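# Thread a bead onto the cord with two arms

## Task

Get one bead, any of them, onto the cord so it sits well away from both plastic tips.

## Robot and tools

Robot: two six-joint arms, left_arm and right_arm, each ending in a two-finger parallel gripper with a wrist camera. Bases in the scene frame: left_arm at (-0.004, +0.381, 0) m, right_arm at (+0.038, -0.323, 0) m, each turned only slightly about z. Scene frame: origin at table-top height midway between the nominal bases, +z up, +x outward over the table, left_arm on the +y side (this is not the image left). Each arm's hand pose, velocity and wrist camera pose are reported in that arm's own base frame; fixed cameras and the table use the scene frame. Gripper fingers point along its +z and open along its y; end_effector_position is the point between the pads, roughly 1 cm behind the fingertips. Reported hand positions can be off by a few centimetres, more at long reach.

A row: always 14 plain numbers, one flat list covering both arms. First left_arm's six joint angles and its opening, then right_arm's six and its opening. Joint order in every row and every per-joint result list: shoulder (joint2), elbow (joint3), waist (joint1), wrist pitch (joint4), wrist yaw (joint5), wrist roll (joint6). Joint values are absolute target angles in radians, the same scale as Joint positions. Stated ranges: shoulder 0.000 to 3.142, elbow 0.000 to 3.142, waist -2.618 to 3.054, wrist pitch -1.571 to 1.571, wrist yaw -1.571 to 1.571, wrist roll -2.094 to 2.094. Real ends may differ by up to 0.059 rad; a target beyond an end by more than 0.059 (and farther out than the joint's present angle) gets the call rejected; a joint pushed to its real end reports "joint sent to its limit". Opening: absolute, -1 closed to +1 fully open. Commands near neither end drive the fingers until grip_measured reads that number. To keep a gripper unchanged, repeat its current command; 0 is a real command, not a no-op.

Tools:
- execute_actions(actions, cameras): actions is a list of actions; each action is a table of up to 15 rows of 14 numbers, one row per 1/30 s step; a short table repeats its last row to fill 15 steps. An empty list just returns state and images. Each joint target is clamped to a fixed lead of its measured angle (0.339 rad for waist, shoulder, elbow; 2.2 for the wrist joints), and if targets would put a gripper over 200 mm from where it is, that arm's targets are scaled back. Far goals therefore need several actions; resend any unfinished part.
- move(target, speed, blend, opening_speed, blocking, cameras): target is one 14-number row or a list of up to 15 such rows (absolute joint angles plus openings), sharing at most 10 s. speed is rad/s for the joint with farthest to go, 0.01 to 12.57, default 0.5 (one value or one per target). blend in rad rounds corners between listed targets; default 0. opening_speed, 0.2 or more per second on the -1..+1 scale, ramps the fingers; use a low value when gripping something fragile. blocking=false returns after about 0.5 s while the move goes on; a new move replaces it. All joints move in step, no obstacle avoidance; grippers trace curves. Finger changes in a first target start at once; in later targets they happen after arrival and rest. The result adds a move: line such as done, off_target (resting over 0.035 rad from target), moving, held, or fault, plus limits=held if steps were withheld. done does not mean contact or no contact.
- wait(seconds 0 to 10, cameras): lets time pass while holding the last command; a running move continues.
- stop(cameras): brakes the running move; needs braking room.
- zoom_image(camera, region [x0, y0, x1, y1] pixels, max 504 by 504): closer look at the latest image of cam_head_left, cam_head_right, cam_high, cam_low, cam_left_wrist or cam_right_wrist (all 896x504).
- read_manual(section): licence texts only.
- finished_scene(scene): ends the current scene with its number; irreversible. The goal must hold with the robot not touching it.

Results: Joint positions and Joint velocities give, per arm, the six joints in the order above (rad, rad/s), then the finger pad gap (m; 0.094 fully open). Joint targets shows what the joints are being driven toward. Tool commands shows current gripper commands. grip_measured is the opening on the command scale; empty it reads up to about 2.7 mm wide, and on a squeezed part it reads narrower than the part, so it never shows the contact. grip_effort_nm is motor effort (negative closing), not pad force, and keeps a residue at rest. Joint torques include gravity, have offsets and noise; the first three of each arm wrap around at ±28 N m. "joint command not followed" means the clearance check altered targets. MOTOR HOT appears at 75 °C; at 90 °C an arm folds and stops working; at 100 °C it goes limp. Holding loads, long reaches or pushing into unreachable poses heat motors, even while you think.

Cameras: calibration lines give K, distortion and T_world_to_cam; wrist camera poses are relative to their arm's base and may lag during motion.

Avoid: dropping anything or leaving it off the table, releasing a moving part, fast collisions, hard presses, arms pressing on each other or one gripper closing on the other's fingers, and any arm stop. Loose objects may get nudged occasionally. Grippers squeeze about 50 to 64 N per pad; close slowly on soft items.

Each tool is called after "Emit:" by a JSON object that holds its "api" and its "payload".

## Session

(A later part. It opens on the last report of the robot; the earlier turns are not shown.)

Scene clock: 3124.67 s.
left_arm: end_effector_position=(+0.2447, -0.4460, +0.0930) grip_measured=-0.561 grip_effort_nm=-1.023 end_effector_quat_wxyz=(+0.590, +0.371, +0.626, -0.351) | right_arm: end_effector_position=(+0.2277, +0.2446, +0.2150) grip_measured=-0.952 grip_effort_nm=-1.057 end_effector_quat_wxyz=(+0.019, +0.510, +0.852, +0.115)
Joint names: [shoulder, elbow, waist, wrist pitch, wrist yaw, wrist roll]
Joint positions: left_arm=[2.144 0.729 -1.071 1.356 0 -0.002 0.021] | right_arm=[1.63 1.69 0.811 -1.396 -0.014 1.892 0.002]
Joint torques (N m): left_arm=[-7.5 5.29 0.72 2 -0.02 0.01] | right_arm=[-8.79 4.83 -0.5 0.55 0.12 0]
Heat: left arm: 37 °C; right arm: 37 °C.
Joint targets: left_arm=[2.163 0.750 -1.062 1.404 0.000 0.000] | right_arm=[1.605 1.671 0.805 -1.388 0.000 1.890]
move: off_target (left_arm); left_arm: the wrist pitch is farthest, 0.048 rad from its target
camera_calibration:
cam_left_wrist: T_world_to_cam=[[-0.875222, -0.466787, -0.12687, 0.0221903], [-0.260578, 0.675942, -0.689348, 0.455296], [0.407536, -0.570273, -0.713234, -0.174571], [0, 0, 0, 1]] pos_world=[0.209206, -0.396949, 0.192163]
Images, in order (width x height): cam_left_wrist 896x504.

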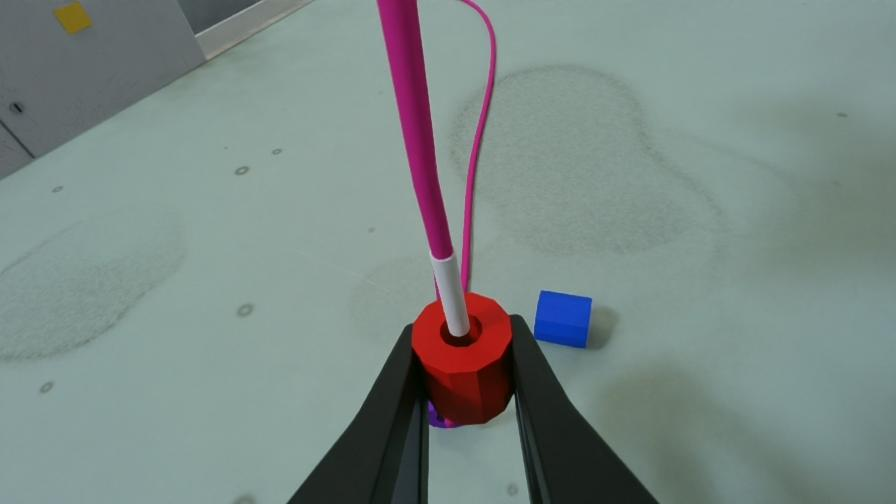

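Emit:
{"api": "move", "payload": {"target": [2.163, 0.750, -1.062, 1.404, 0.0, 0.0, -1.0, 1.605, 1.555, 0.805, -1.301, 0.0, 1.89, -1.0], "speed": 0.08, "cameras": ["cam_left_wrist", "cam_low"]}}

Emit:
{"api": "zoom_image", "payload": {"camera": "cam_left_wrist", "region": [380, 180, 580, 380]}}

Emit:
{"api": "zoom_image", "payload": {"camera": "cam_low", "region": [200, 180, 320, 300]}}

Scene clock: 3148.13 s.
left_arm: end_effector_position=(+0.2447, -0.4460, +0.0930) grip_measured=-0.561 grip_effort_nm=-1.028 end_effector_quat_wxyz=(+0.590, +0.371, +0.626, -0.351) | right_arm: end_effector_position=(+0.2276, +0.2444, +0.1850) grip_measured=-0.952 grip_effort_nm=-1.057 end_effector_quat_wxyz=(+0.016, +0.511, +0.853, +0.101)
Joint names: [shoulder, elbow, waist, wrist pitch, wrist yaw, wrist roll]
Joint positions: left_arm=[2.144 0.729 -1.071 1.356 0 -0.002 0.021] | right_arm=[1.63 1.574 0.811 -1.31 -0.014 1.892 0.002]
Joint torques (N m): left_arm=[-7.5 5.29 0.7 2 -0.02 0.01] | right_arm=[-8.91 4.82 -0.5 0.47 0.1 0]
Heat: left arm: 37 °C; right arm: 37 °C.
Joint targets: left_arm=[2.163 0.750 -1.062 1.404 0.000 0.000] | right_arm=[1.605 1.555 0.805 -1.301 0.000 1.890]
move: off_target (left_arm); left_arm: the wrist pitch is farthest, 0.048 rad from its target
camera_calibration:
cam_left_wrist: T_world_to_cam=[[-0.875222, -0.466787, -0.12687, 0.0221903], [-0.260578, 0.675942, -0.689348, 0.455296], [0.407536, -0.570273, -0.713234, -0.174571], [0, 0, 0, 1]] pos_world=[0.209206, -0.396949, 0.192163]
Images, in order (width x height): cam_low 896x504, cam_left_wrist 896x504.

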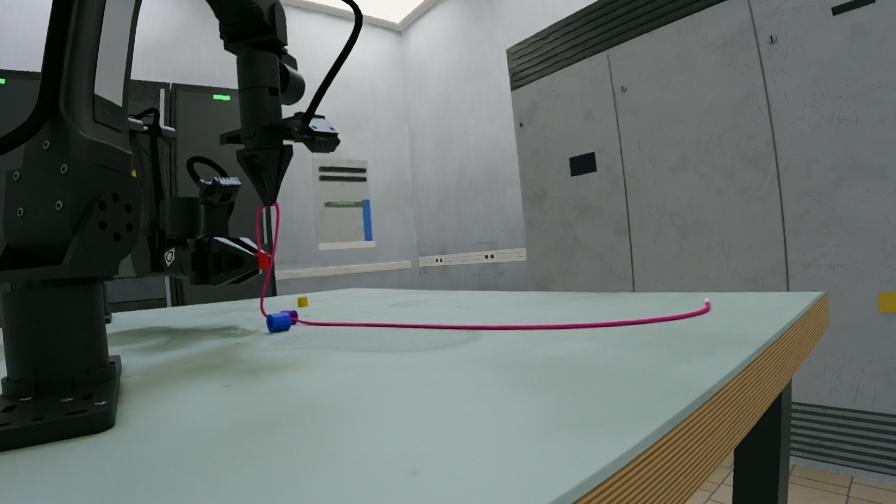

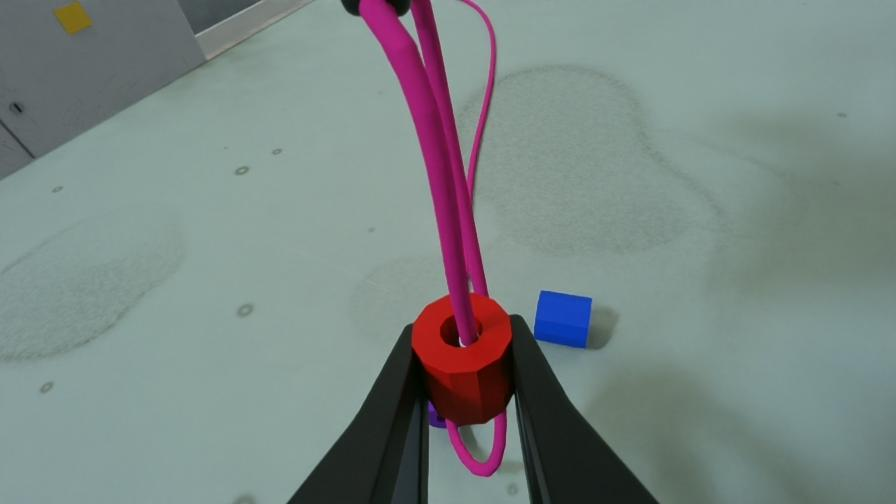

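Scaled by 2.520 from the camera's 896x504 image, which has a finer 1280x720 frame.

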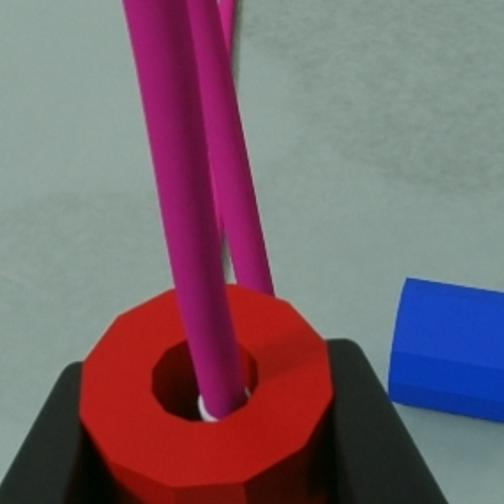

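Scaled by 4.200 from the camera's 896x504 image, which has a finer 1280x720 frame.

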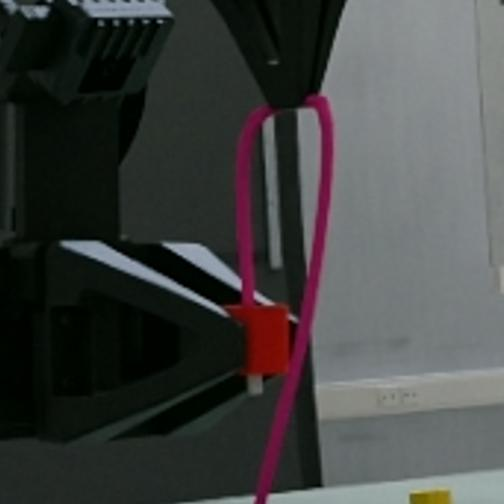

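Emit:
{"api": "move", "payload": {"target": [2.163, 0.750, -1.062, 1.404, 0.0, 0.0, -1.0, 1.605, 1.370, 0.805, -1.133, 0.0, 1.89, -1.0], "speed": 0.12, "cameras": ["cam_left_wrist", "cam_low"]}}

Emit:
{"api": "zoom_image", "payload": {"camera": "cam_low", "region": [200, 180, 340, 340]}}

Scene clock: 3156.77 s.
left_arm: end_effector_position=(+0.2447, -0.4460, +0.0930) grip_measured=-0.561 grip_effort_nm=-1.028 end_effector_quat_wxyz=(+0.590, +0.371, +0.626, -0.351) | right_arm: end_effector_position=(+0.2276, +0.2445, +0.1378) grip_measured=-0.952 grip_effort_nm=-1.057 end_effector_quat_wxyz=(+0.014, +0.512, +0.854, +0.093)
Joint names: [shoulder, elbow, waist, wrist pitch, wrist yaw, wrist roll]
Joint positions: left_arm=[2.144 0.729 -1.071 1.356 0 -0.002 0.021] | right_arm=[1.63 1.389 0.811 -1.142 -0.014 1.891 0.002]
Joint torques (N m): left_arm=[-7.5 5.27 0.69 2 -0.03 0.01] | right_arm=[-8.91 4.88 -0.51 0.46 0.11 0.01]
Heat: left arm: 37 °C; right arm: 37 °C.
Joint targets: left_arm=[2.163 0.750 -1.062 1.404 0.000 0.000] | right_arm=[1.605 1.370 0.805 -1.133 0.000 1.890]
move: off_target (left_arm); left_arm: the wrist pitch is farthest, 0.048 rad from its target
camera_calibration:
cam_left_wrist: T_world_to_cam=[[-0.875222, -0.466787, -0.12687, 0.0221903], [-0.260578, 0.675942, -0.689348, 0.455296], [0.407536, -0.570273, -0.713234, -0.174571], [0, 0, 0, 1]] pos_world=[0.209206, -0.396949, 0.192163]
Images, in order (width x height): cam_low 896x504, cam_left_wrist 896x504.

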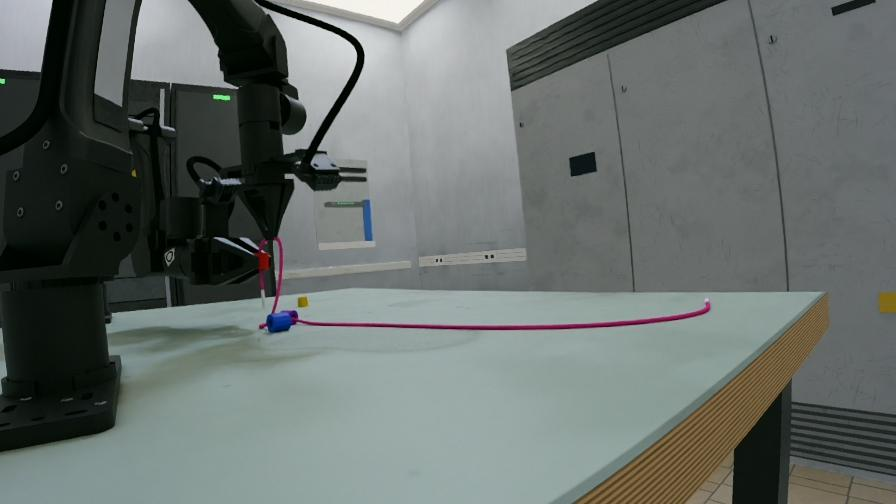

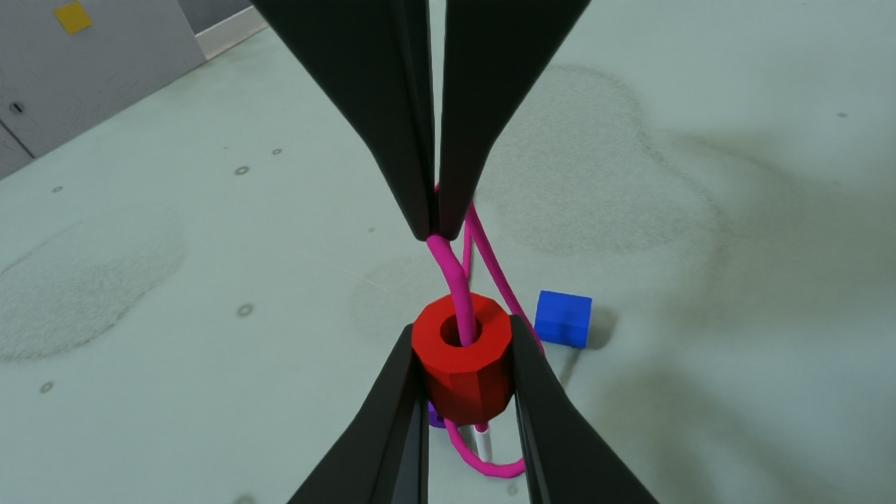

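Scaled by 3.150 from the camera's 896x504 image, which has a finer 1280x720 frame.

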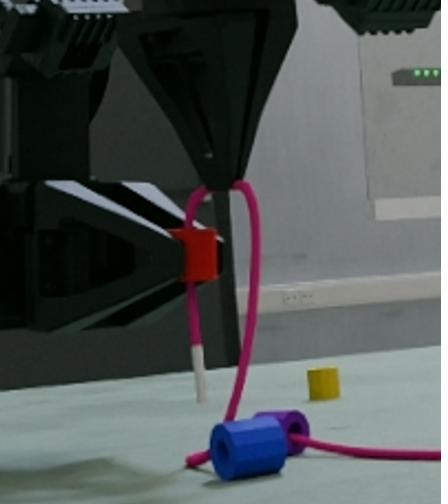

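Emit:
{"api": "move", "payload": {"target": [[2.275,0.775,-1.062,1.404,0,0,-1,1.605,1.170,0.726,-0.943,0,1.89,-1]], "speed": 0.15, "cameras": ["cam_left_wrist","cam_low"]}}

Scene clock: 3309.47 s.
left_arm: end_effector_position=(+0.2455, -0.4474, +0.0481) grip_measured=-0.561 grip_effort_nm=-1.028 end_effector_quat_wxyz=(+0.563, +0.385, +0.650, -0.335) | right_arm: end_effector_position=(+0.2398, +0.2212, +0.0870) grip_measured=-0.952 grip_effort_nm=-1.053 end_effector_quat_wxyz=(+0.016, +0.544, +0.834, +0.087)
Joint names: [shoulder, elbow, waist, wrist pitch, wrist yaw, wrist roll]
Joint positions: left_arm=[2.255 0.756 -1.071 1.357 0 -0.002 0.021] | right_arm=[1.63 1.188 0.735 -0.952 -0.014 1.891 0.002]
Joint torques (N m): left_arm=[-7.82 4.75 0.72 1.99 -0.02 0.01] | right_arm=[-8.79 4.82 -0.77 0.45 0.11 0]
Heat: left arm: 39 °C; right arm: 36 °C.
Joint targets: left_arm=[2.275 0.775 -1.062 1.404 0.000 0.000] | right_arm=[1.605 1.170 0.726 -0.943 0.000 1.890]
move: off_target (left_arm); left_arm: the wrist pitch is farthest, 0.047 rad from its target
camera_calibration:
cam_left_wrist: T_world_to_cam=[[-0.880226, -0.457599, -0.125719, 0.0217875], [-0.286668, 0.723848, -0.627587, 0.450361], [0.378184, -0.516379, -0.768329, -0.173869], [0, 0, 0, 1]] pos_world=[0.214036, -0.405805, 0.151791]
Images, in order (width x height): cam_low 896x504, cam_left_wrist 896x504.

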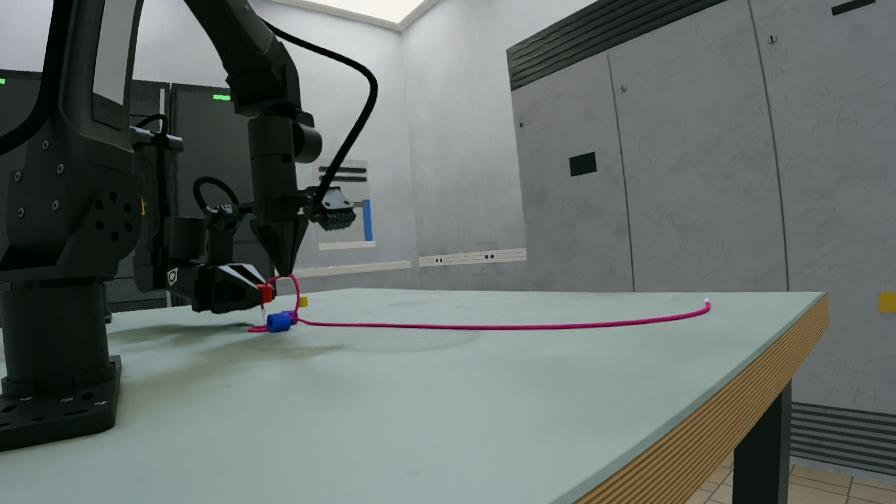

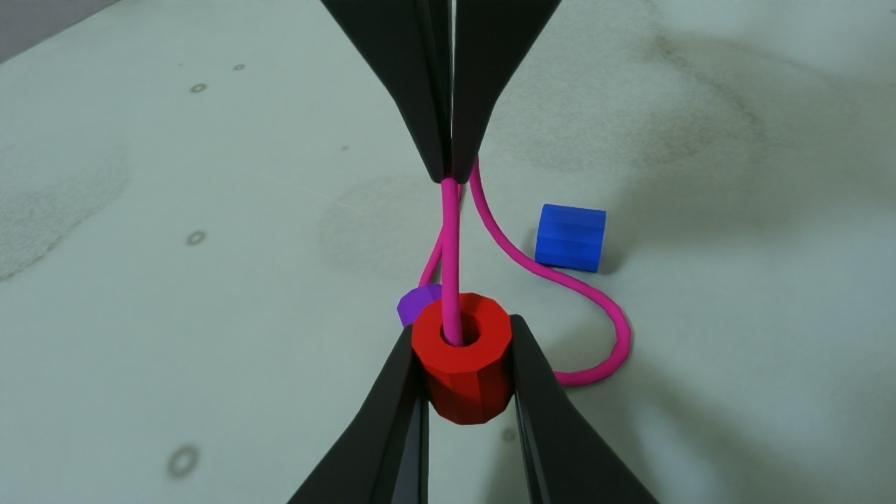

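Emit:
{"api": "move", "payload": {"target": [[2.13,0.808,-1.062,1.062,0,0,-1,1.605,1.109,0.726,-0.882,0,1.89,-1]], "speed": 0.2, "cameras": ["cam_low","cam_left_wrist"]}}

Scene clock: 3322.50 s.
left_arm: end_effector_position=(+0.2446, -0.4457, +0.0236) grip_measured=-0.561 grip_effort_nm=-1.023 end_effector_quat_wxyz=(+0.498, +0.415, +0.701, -0.296) | right_arm: end_effector_position=(+0.2377, +0.2193, +0.0724) grip_measured=-0.952 grip_effort_nm=-1.057 end_effector_quat_wxyz=(+0.016, +0.544, +0.834, +0.088)
Joint names: [shoulder, elbow, waist, wrist pitch, wrist yaw, wrist roll]
Joint positions: left_arm=[2.178 0.788 -1.071 1.056 0 -0.002 0.021] | right_arm=[1.63 1.129 0.735 -0.89 -0.014 1.891 0.002]
Joint torques (N m): left_arm=[-13.74 5.35 0.72 1.59 -0.03 0.01] | right_arm=[-8.7 4.71 -0.73 0.45 0.11 0]
Heat: left arm: 38 °C; right arm: 36 °C.
Joint targets: left_arm=[2.130 0.808 -1.062 1.062 0.000 0.000] | right_arm=[1.605 1.109 0.726 -0.882 0.000 1.890]
move: off_target (left_arm); left_arm: the shoulder is farthest, 0.048 rad from its target
camera_calibration:
cam_left_wrist: T_world_to_cam=[[-0.891579, -0.436831, -0.119439, 0.0306253], [-0.337457, 0.816731, -0.468054, 0.483448], [0.30201, -0.377001, -0.875591, -0.108156], [0, 0, 0, 1]] pos_world=[0.223112, -0.422243, 0.135237]
Images, in order (width x height): cam_low 896x504, cam_left_wrist 896x504.

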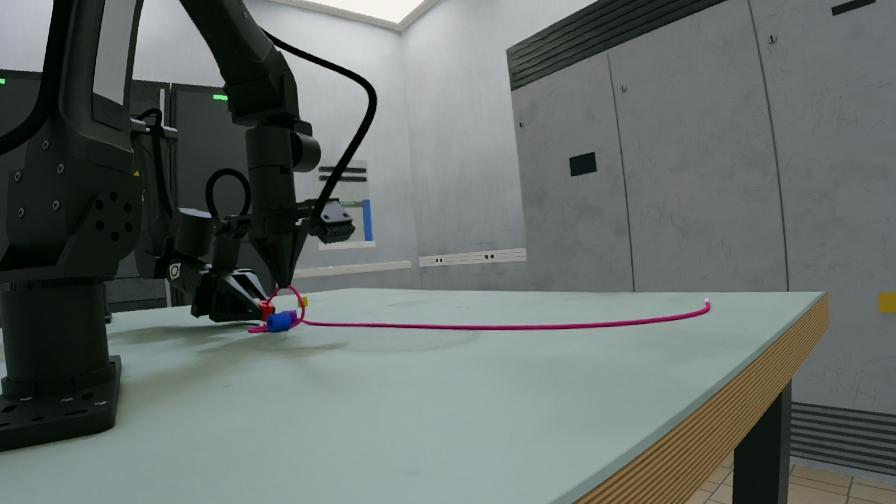

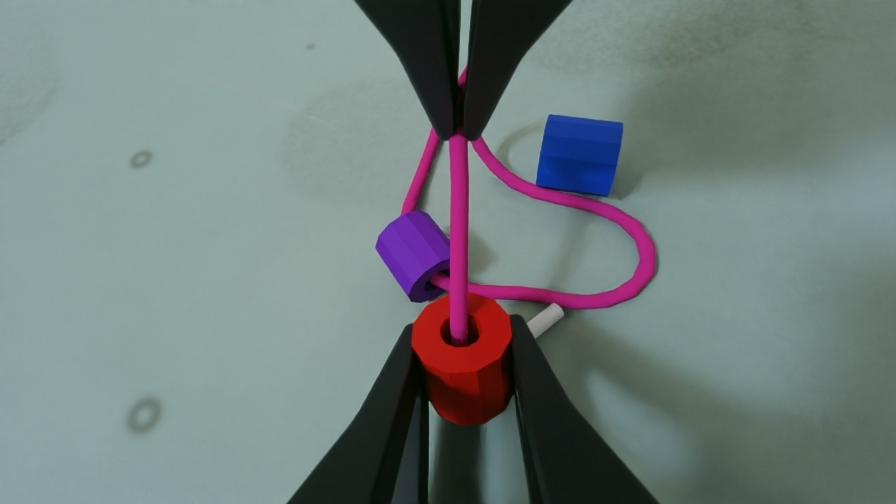

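Emit:
{"api": "move", "payload": {"target": [[2.13,0.808,-1.062,1.062,0,0,-0.25,1.605,1.109,0.726,-0.882,0,1.89,-1],[1.86,0.40,-1.062,1.131,0,0,-0.25,1.605,1.109,0.726,-0.882,0,1.89,-1]], "speed": 0.3, "opening_speed": 0.5, "cameras": ["cam_low","cam_left_wrist","cam_high"]}}

Scene clock: 3335.97 s.
left_arm: end_effector_position=(+0.1985, -0.3615, +0.0327) grip_measured=-0.252 grip_effort_nm=0.100 end_effector_quat_wxyz=(+0.476, +0.424, +0.717, -0.283) | right_arm: end_effector_position=(+0.2379, +0.2195, +0.0725) grip_measured=-0.952 grip_effort_nm=-1.057 end_effector_quat_wxyz=(+0.016, +0.544, +0.834, +0.089)
Joint names: [shoulder, elbow, waist, wrist pitch, wrist yaw, wrist roll]
Joint positions: left_arm=[1.897 0.403 -1.071 1.095 0 -0.002 0.035] | right_arm=[1.63 1.129 0.735 -0.889 -0.014 1.891 0.002]
Joint torques (N m): left_arm=[-9.76 2.97 0.69 1.8 -0.02 0.01] | right_arm=[-8.76 4.77 -0.76 0.44 0.12 0]
Heat: left arm: 38 °C; right arm: 35 °C.
Joint targets: left_arm=[1.860 0.400 -1.062 1.131 0.000 0.000] | right_arm=[1.605 1.109 0.726 -0.882 0.000 1.890]
move: off_target (left_arm); left_arm: the shoulder is farthest, 0.037 rad from its target
camera_calibration:
cam_left_wrist: T_world_to_cam=[[-0.895173, -0.430262, -0.116366, 0.0304406], [-0.350928, 0.841313, -0.411146, 0.413183], [0.274801, -0.32721, -0.904112, -0.0301687], [0, 0, 0, 1]] pos_world=[0.180538, -0.344391, 0.146145]
Images, in order (width x height): cam_high 896x504, cam_low 896x504, cam_left_wrist 896x504.

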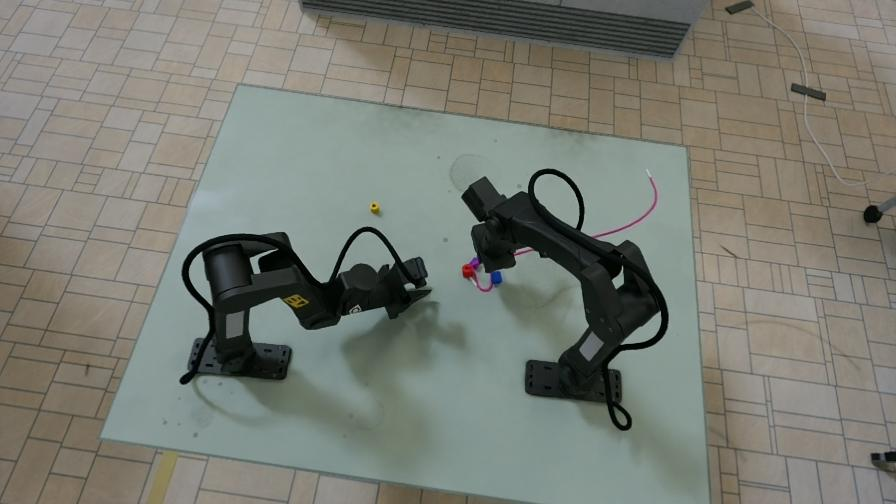

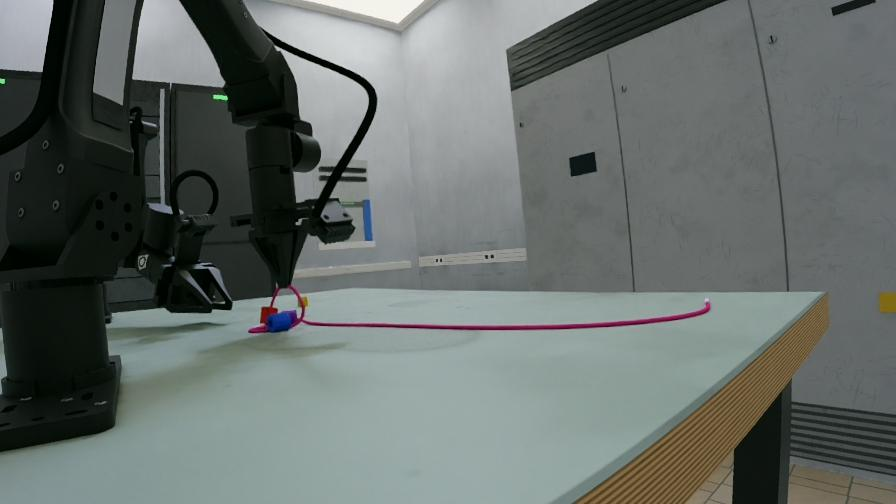

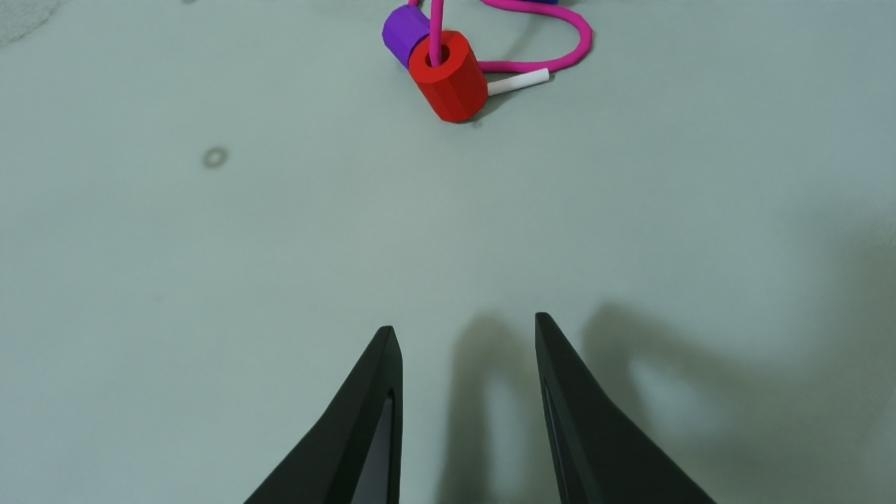

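Emit:
{"api": "move", "payload": {"target": [[1.86,0.40,-1.062,1.131,0,0,-0.25,1.703,0.993,0.726,-0.706,0,1.89,-1],[1.86,0.40,-1.062,1.131,0,0,-0.25,1.703,0.993,0.726,-0.706,0,1.89,-0.6],[1.86,0.40,-1.062,1.131,0,0,-0.25,1.605,1.25,0.726,-1.03,0,1.89,-0.6]], "speed": 0.25, "opening_speed": 0.5, "cameras": ["cam_low","cam_right_wrist","cam_high"]}}

Scene clock: 3362.23 s.
left_arm: end_effector_position=(+0.1986, -0.3615, +0.0329) grip_measured=-0.252 grip_effort_nm=0.095 end_effector_quat_wxyz=(+0.476, +0.424, +0.717, -0.283) | right_arm: end_effector_position=(+0.2366, +0.2183, +0.0909) grip_measured=-0.603 grip_effort_nm=0.129 end_effector_quat_wxyz=(+0.012, +0.545, +0.835, +0.074)
Joint names: [shoulder, elbow, waist, wrist pitch, wrist yaw, wrist roll]
Joint positions: left_arm=[1.897 0.403 -1.071 1.096 0 -0.002 0.035] | right_arm=[1.636 1.214 0.735 -1 -0.014 1.891 0.019]
Joint torques (N m): left_arm=[-9.76 2.96 0.69 1.83 -0.02 0.01] | right_arm=[-9.24 8.96 -0.72 -0.01 0.12 0]
Heat: left arm: 38 °C; right arm: 35 °C.
Joint targets: left_arm=[1.860 0.400 -1.062 1.131 0.000 0.000] | right_arm=[1.605 1.250 0.726 -1.030 0.000 1.890]
move: off_target (left_arm, right_arm); left_arm: the shoulder is farthest, 0.037 rad from its target; right_arm: the elbow is farthest, 0.036 rad from its target
camera_calibration:
cam_right_wrist: T_world_to_cam=[[-0.944436, -0.301904, -0.129975, 0.303092], [-0.298746, 0.623515, 0.722482, -0.105962], [-0.137079, 0.721168, -0.679063, 0.0525302], [0, 0, 0, 1]] pos_world=[0.261796, 0.11969, 0.151621]
Images, in order (width x height): cam_high 896x504, cam_low 896x504, cam_right_wrist 896x504.

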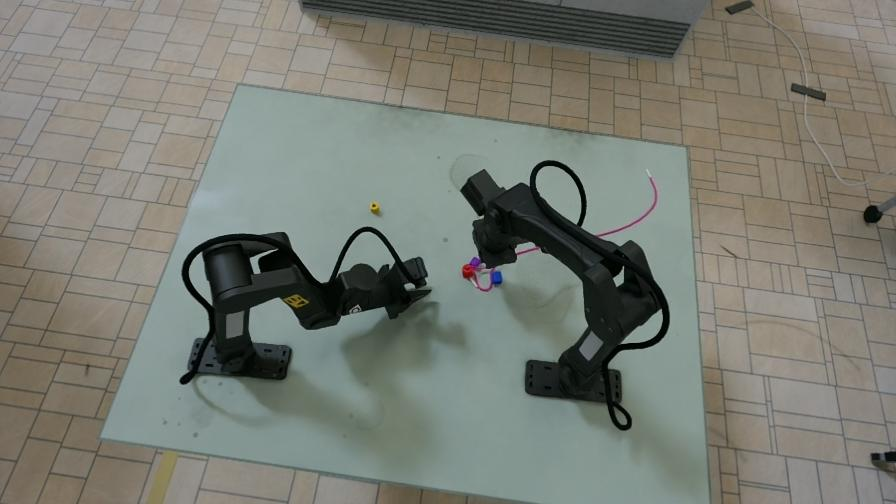

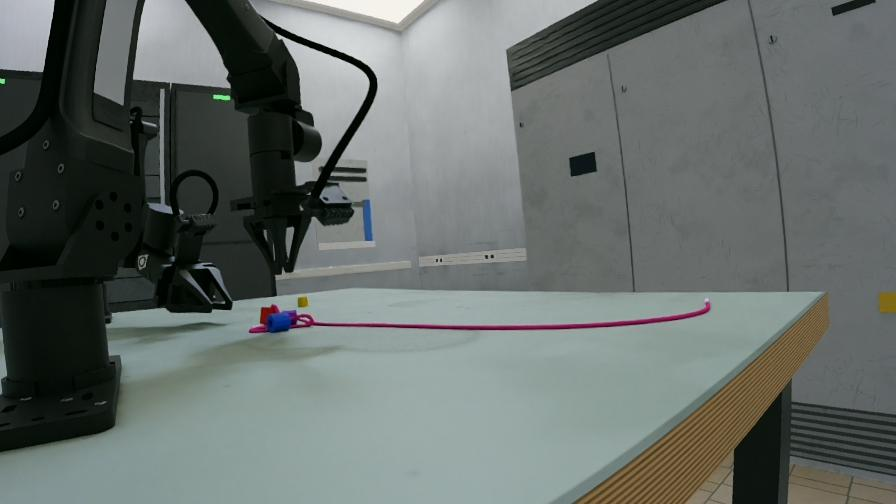

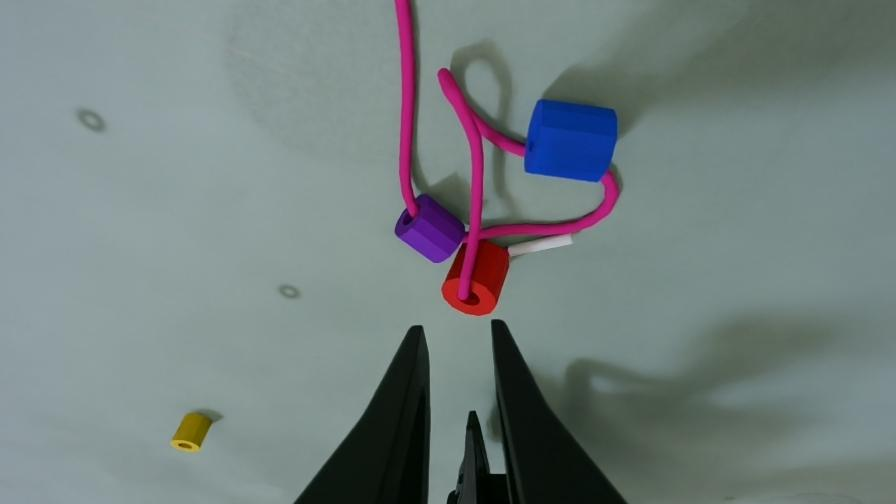

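Emit:
{"api": "finished_scene", "payload": {"scene": 1}}

The scene is finished: the task was done.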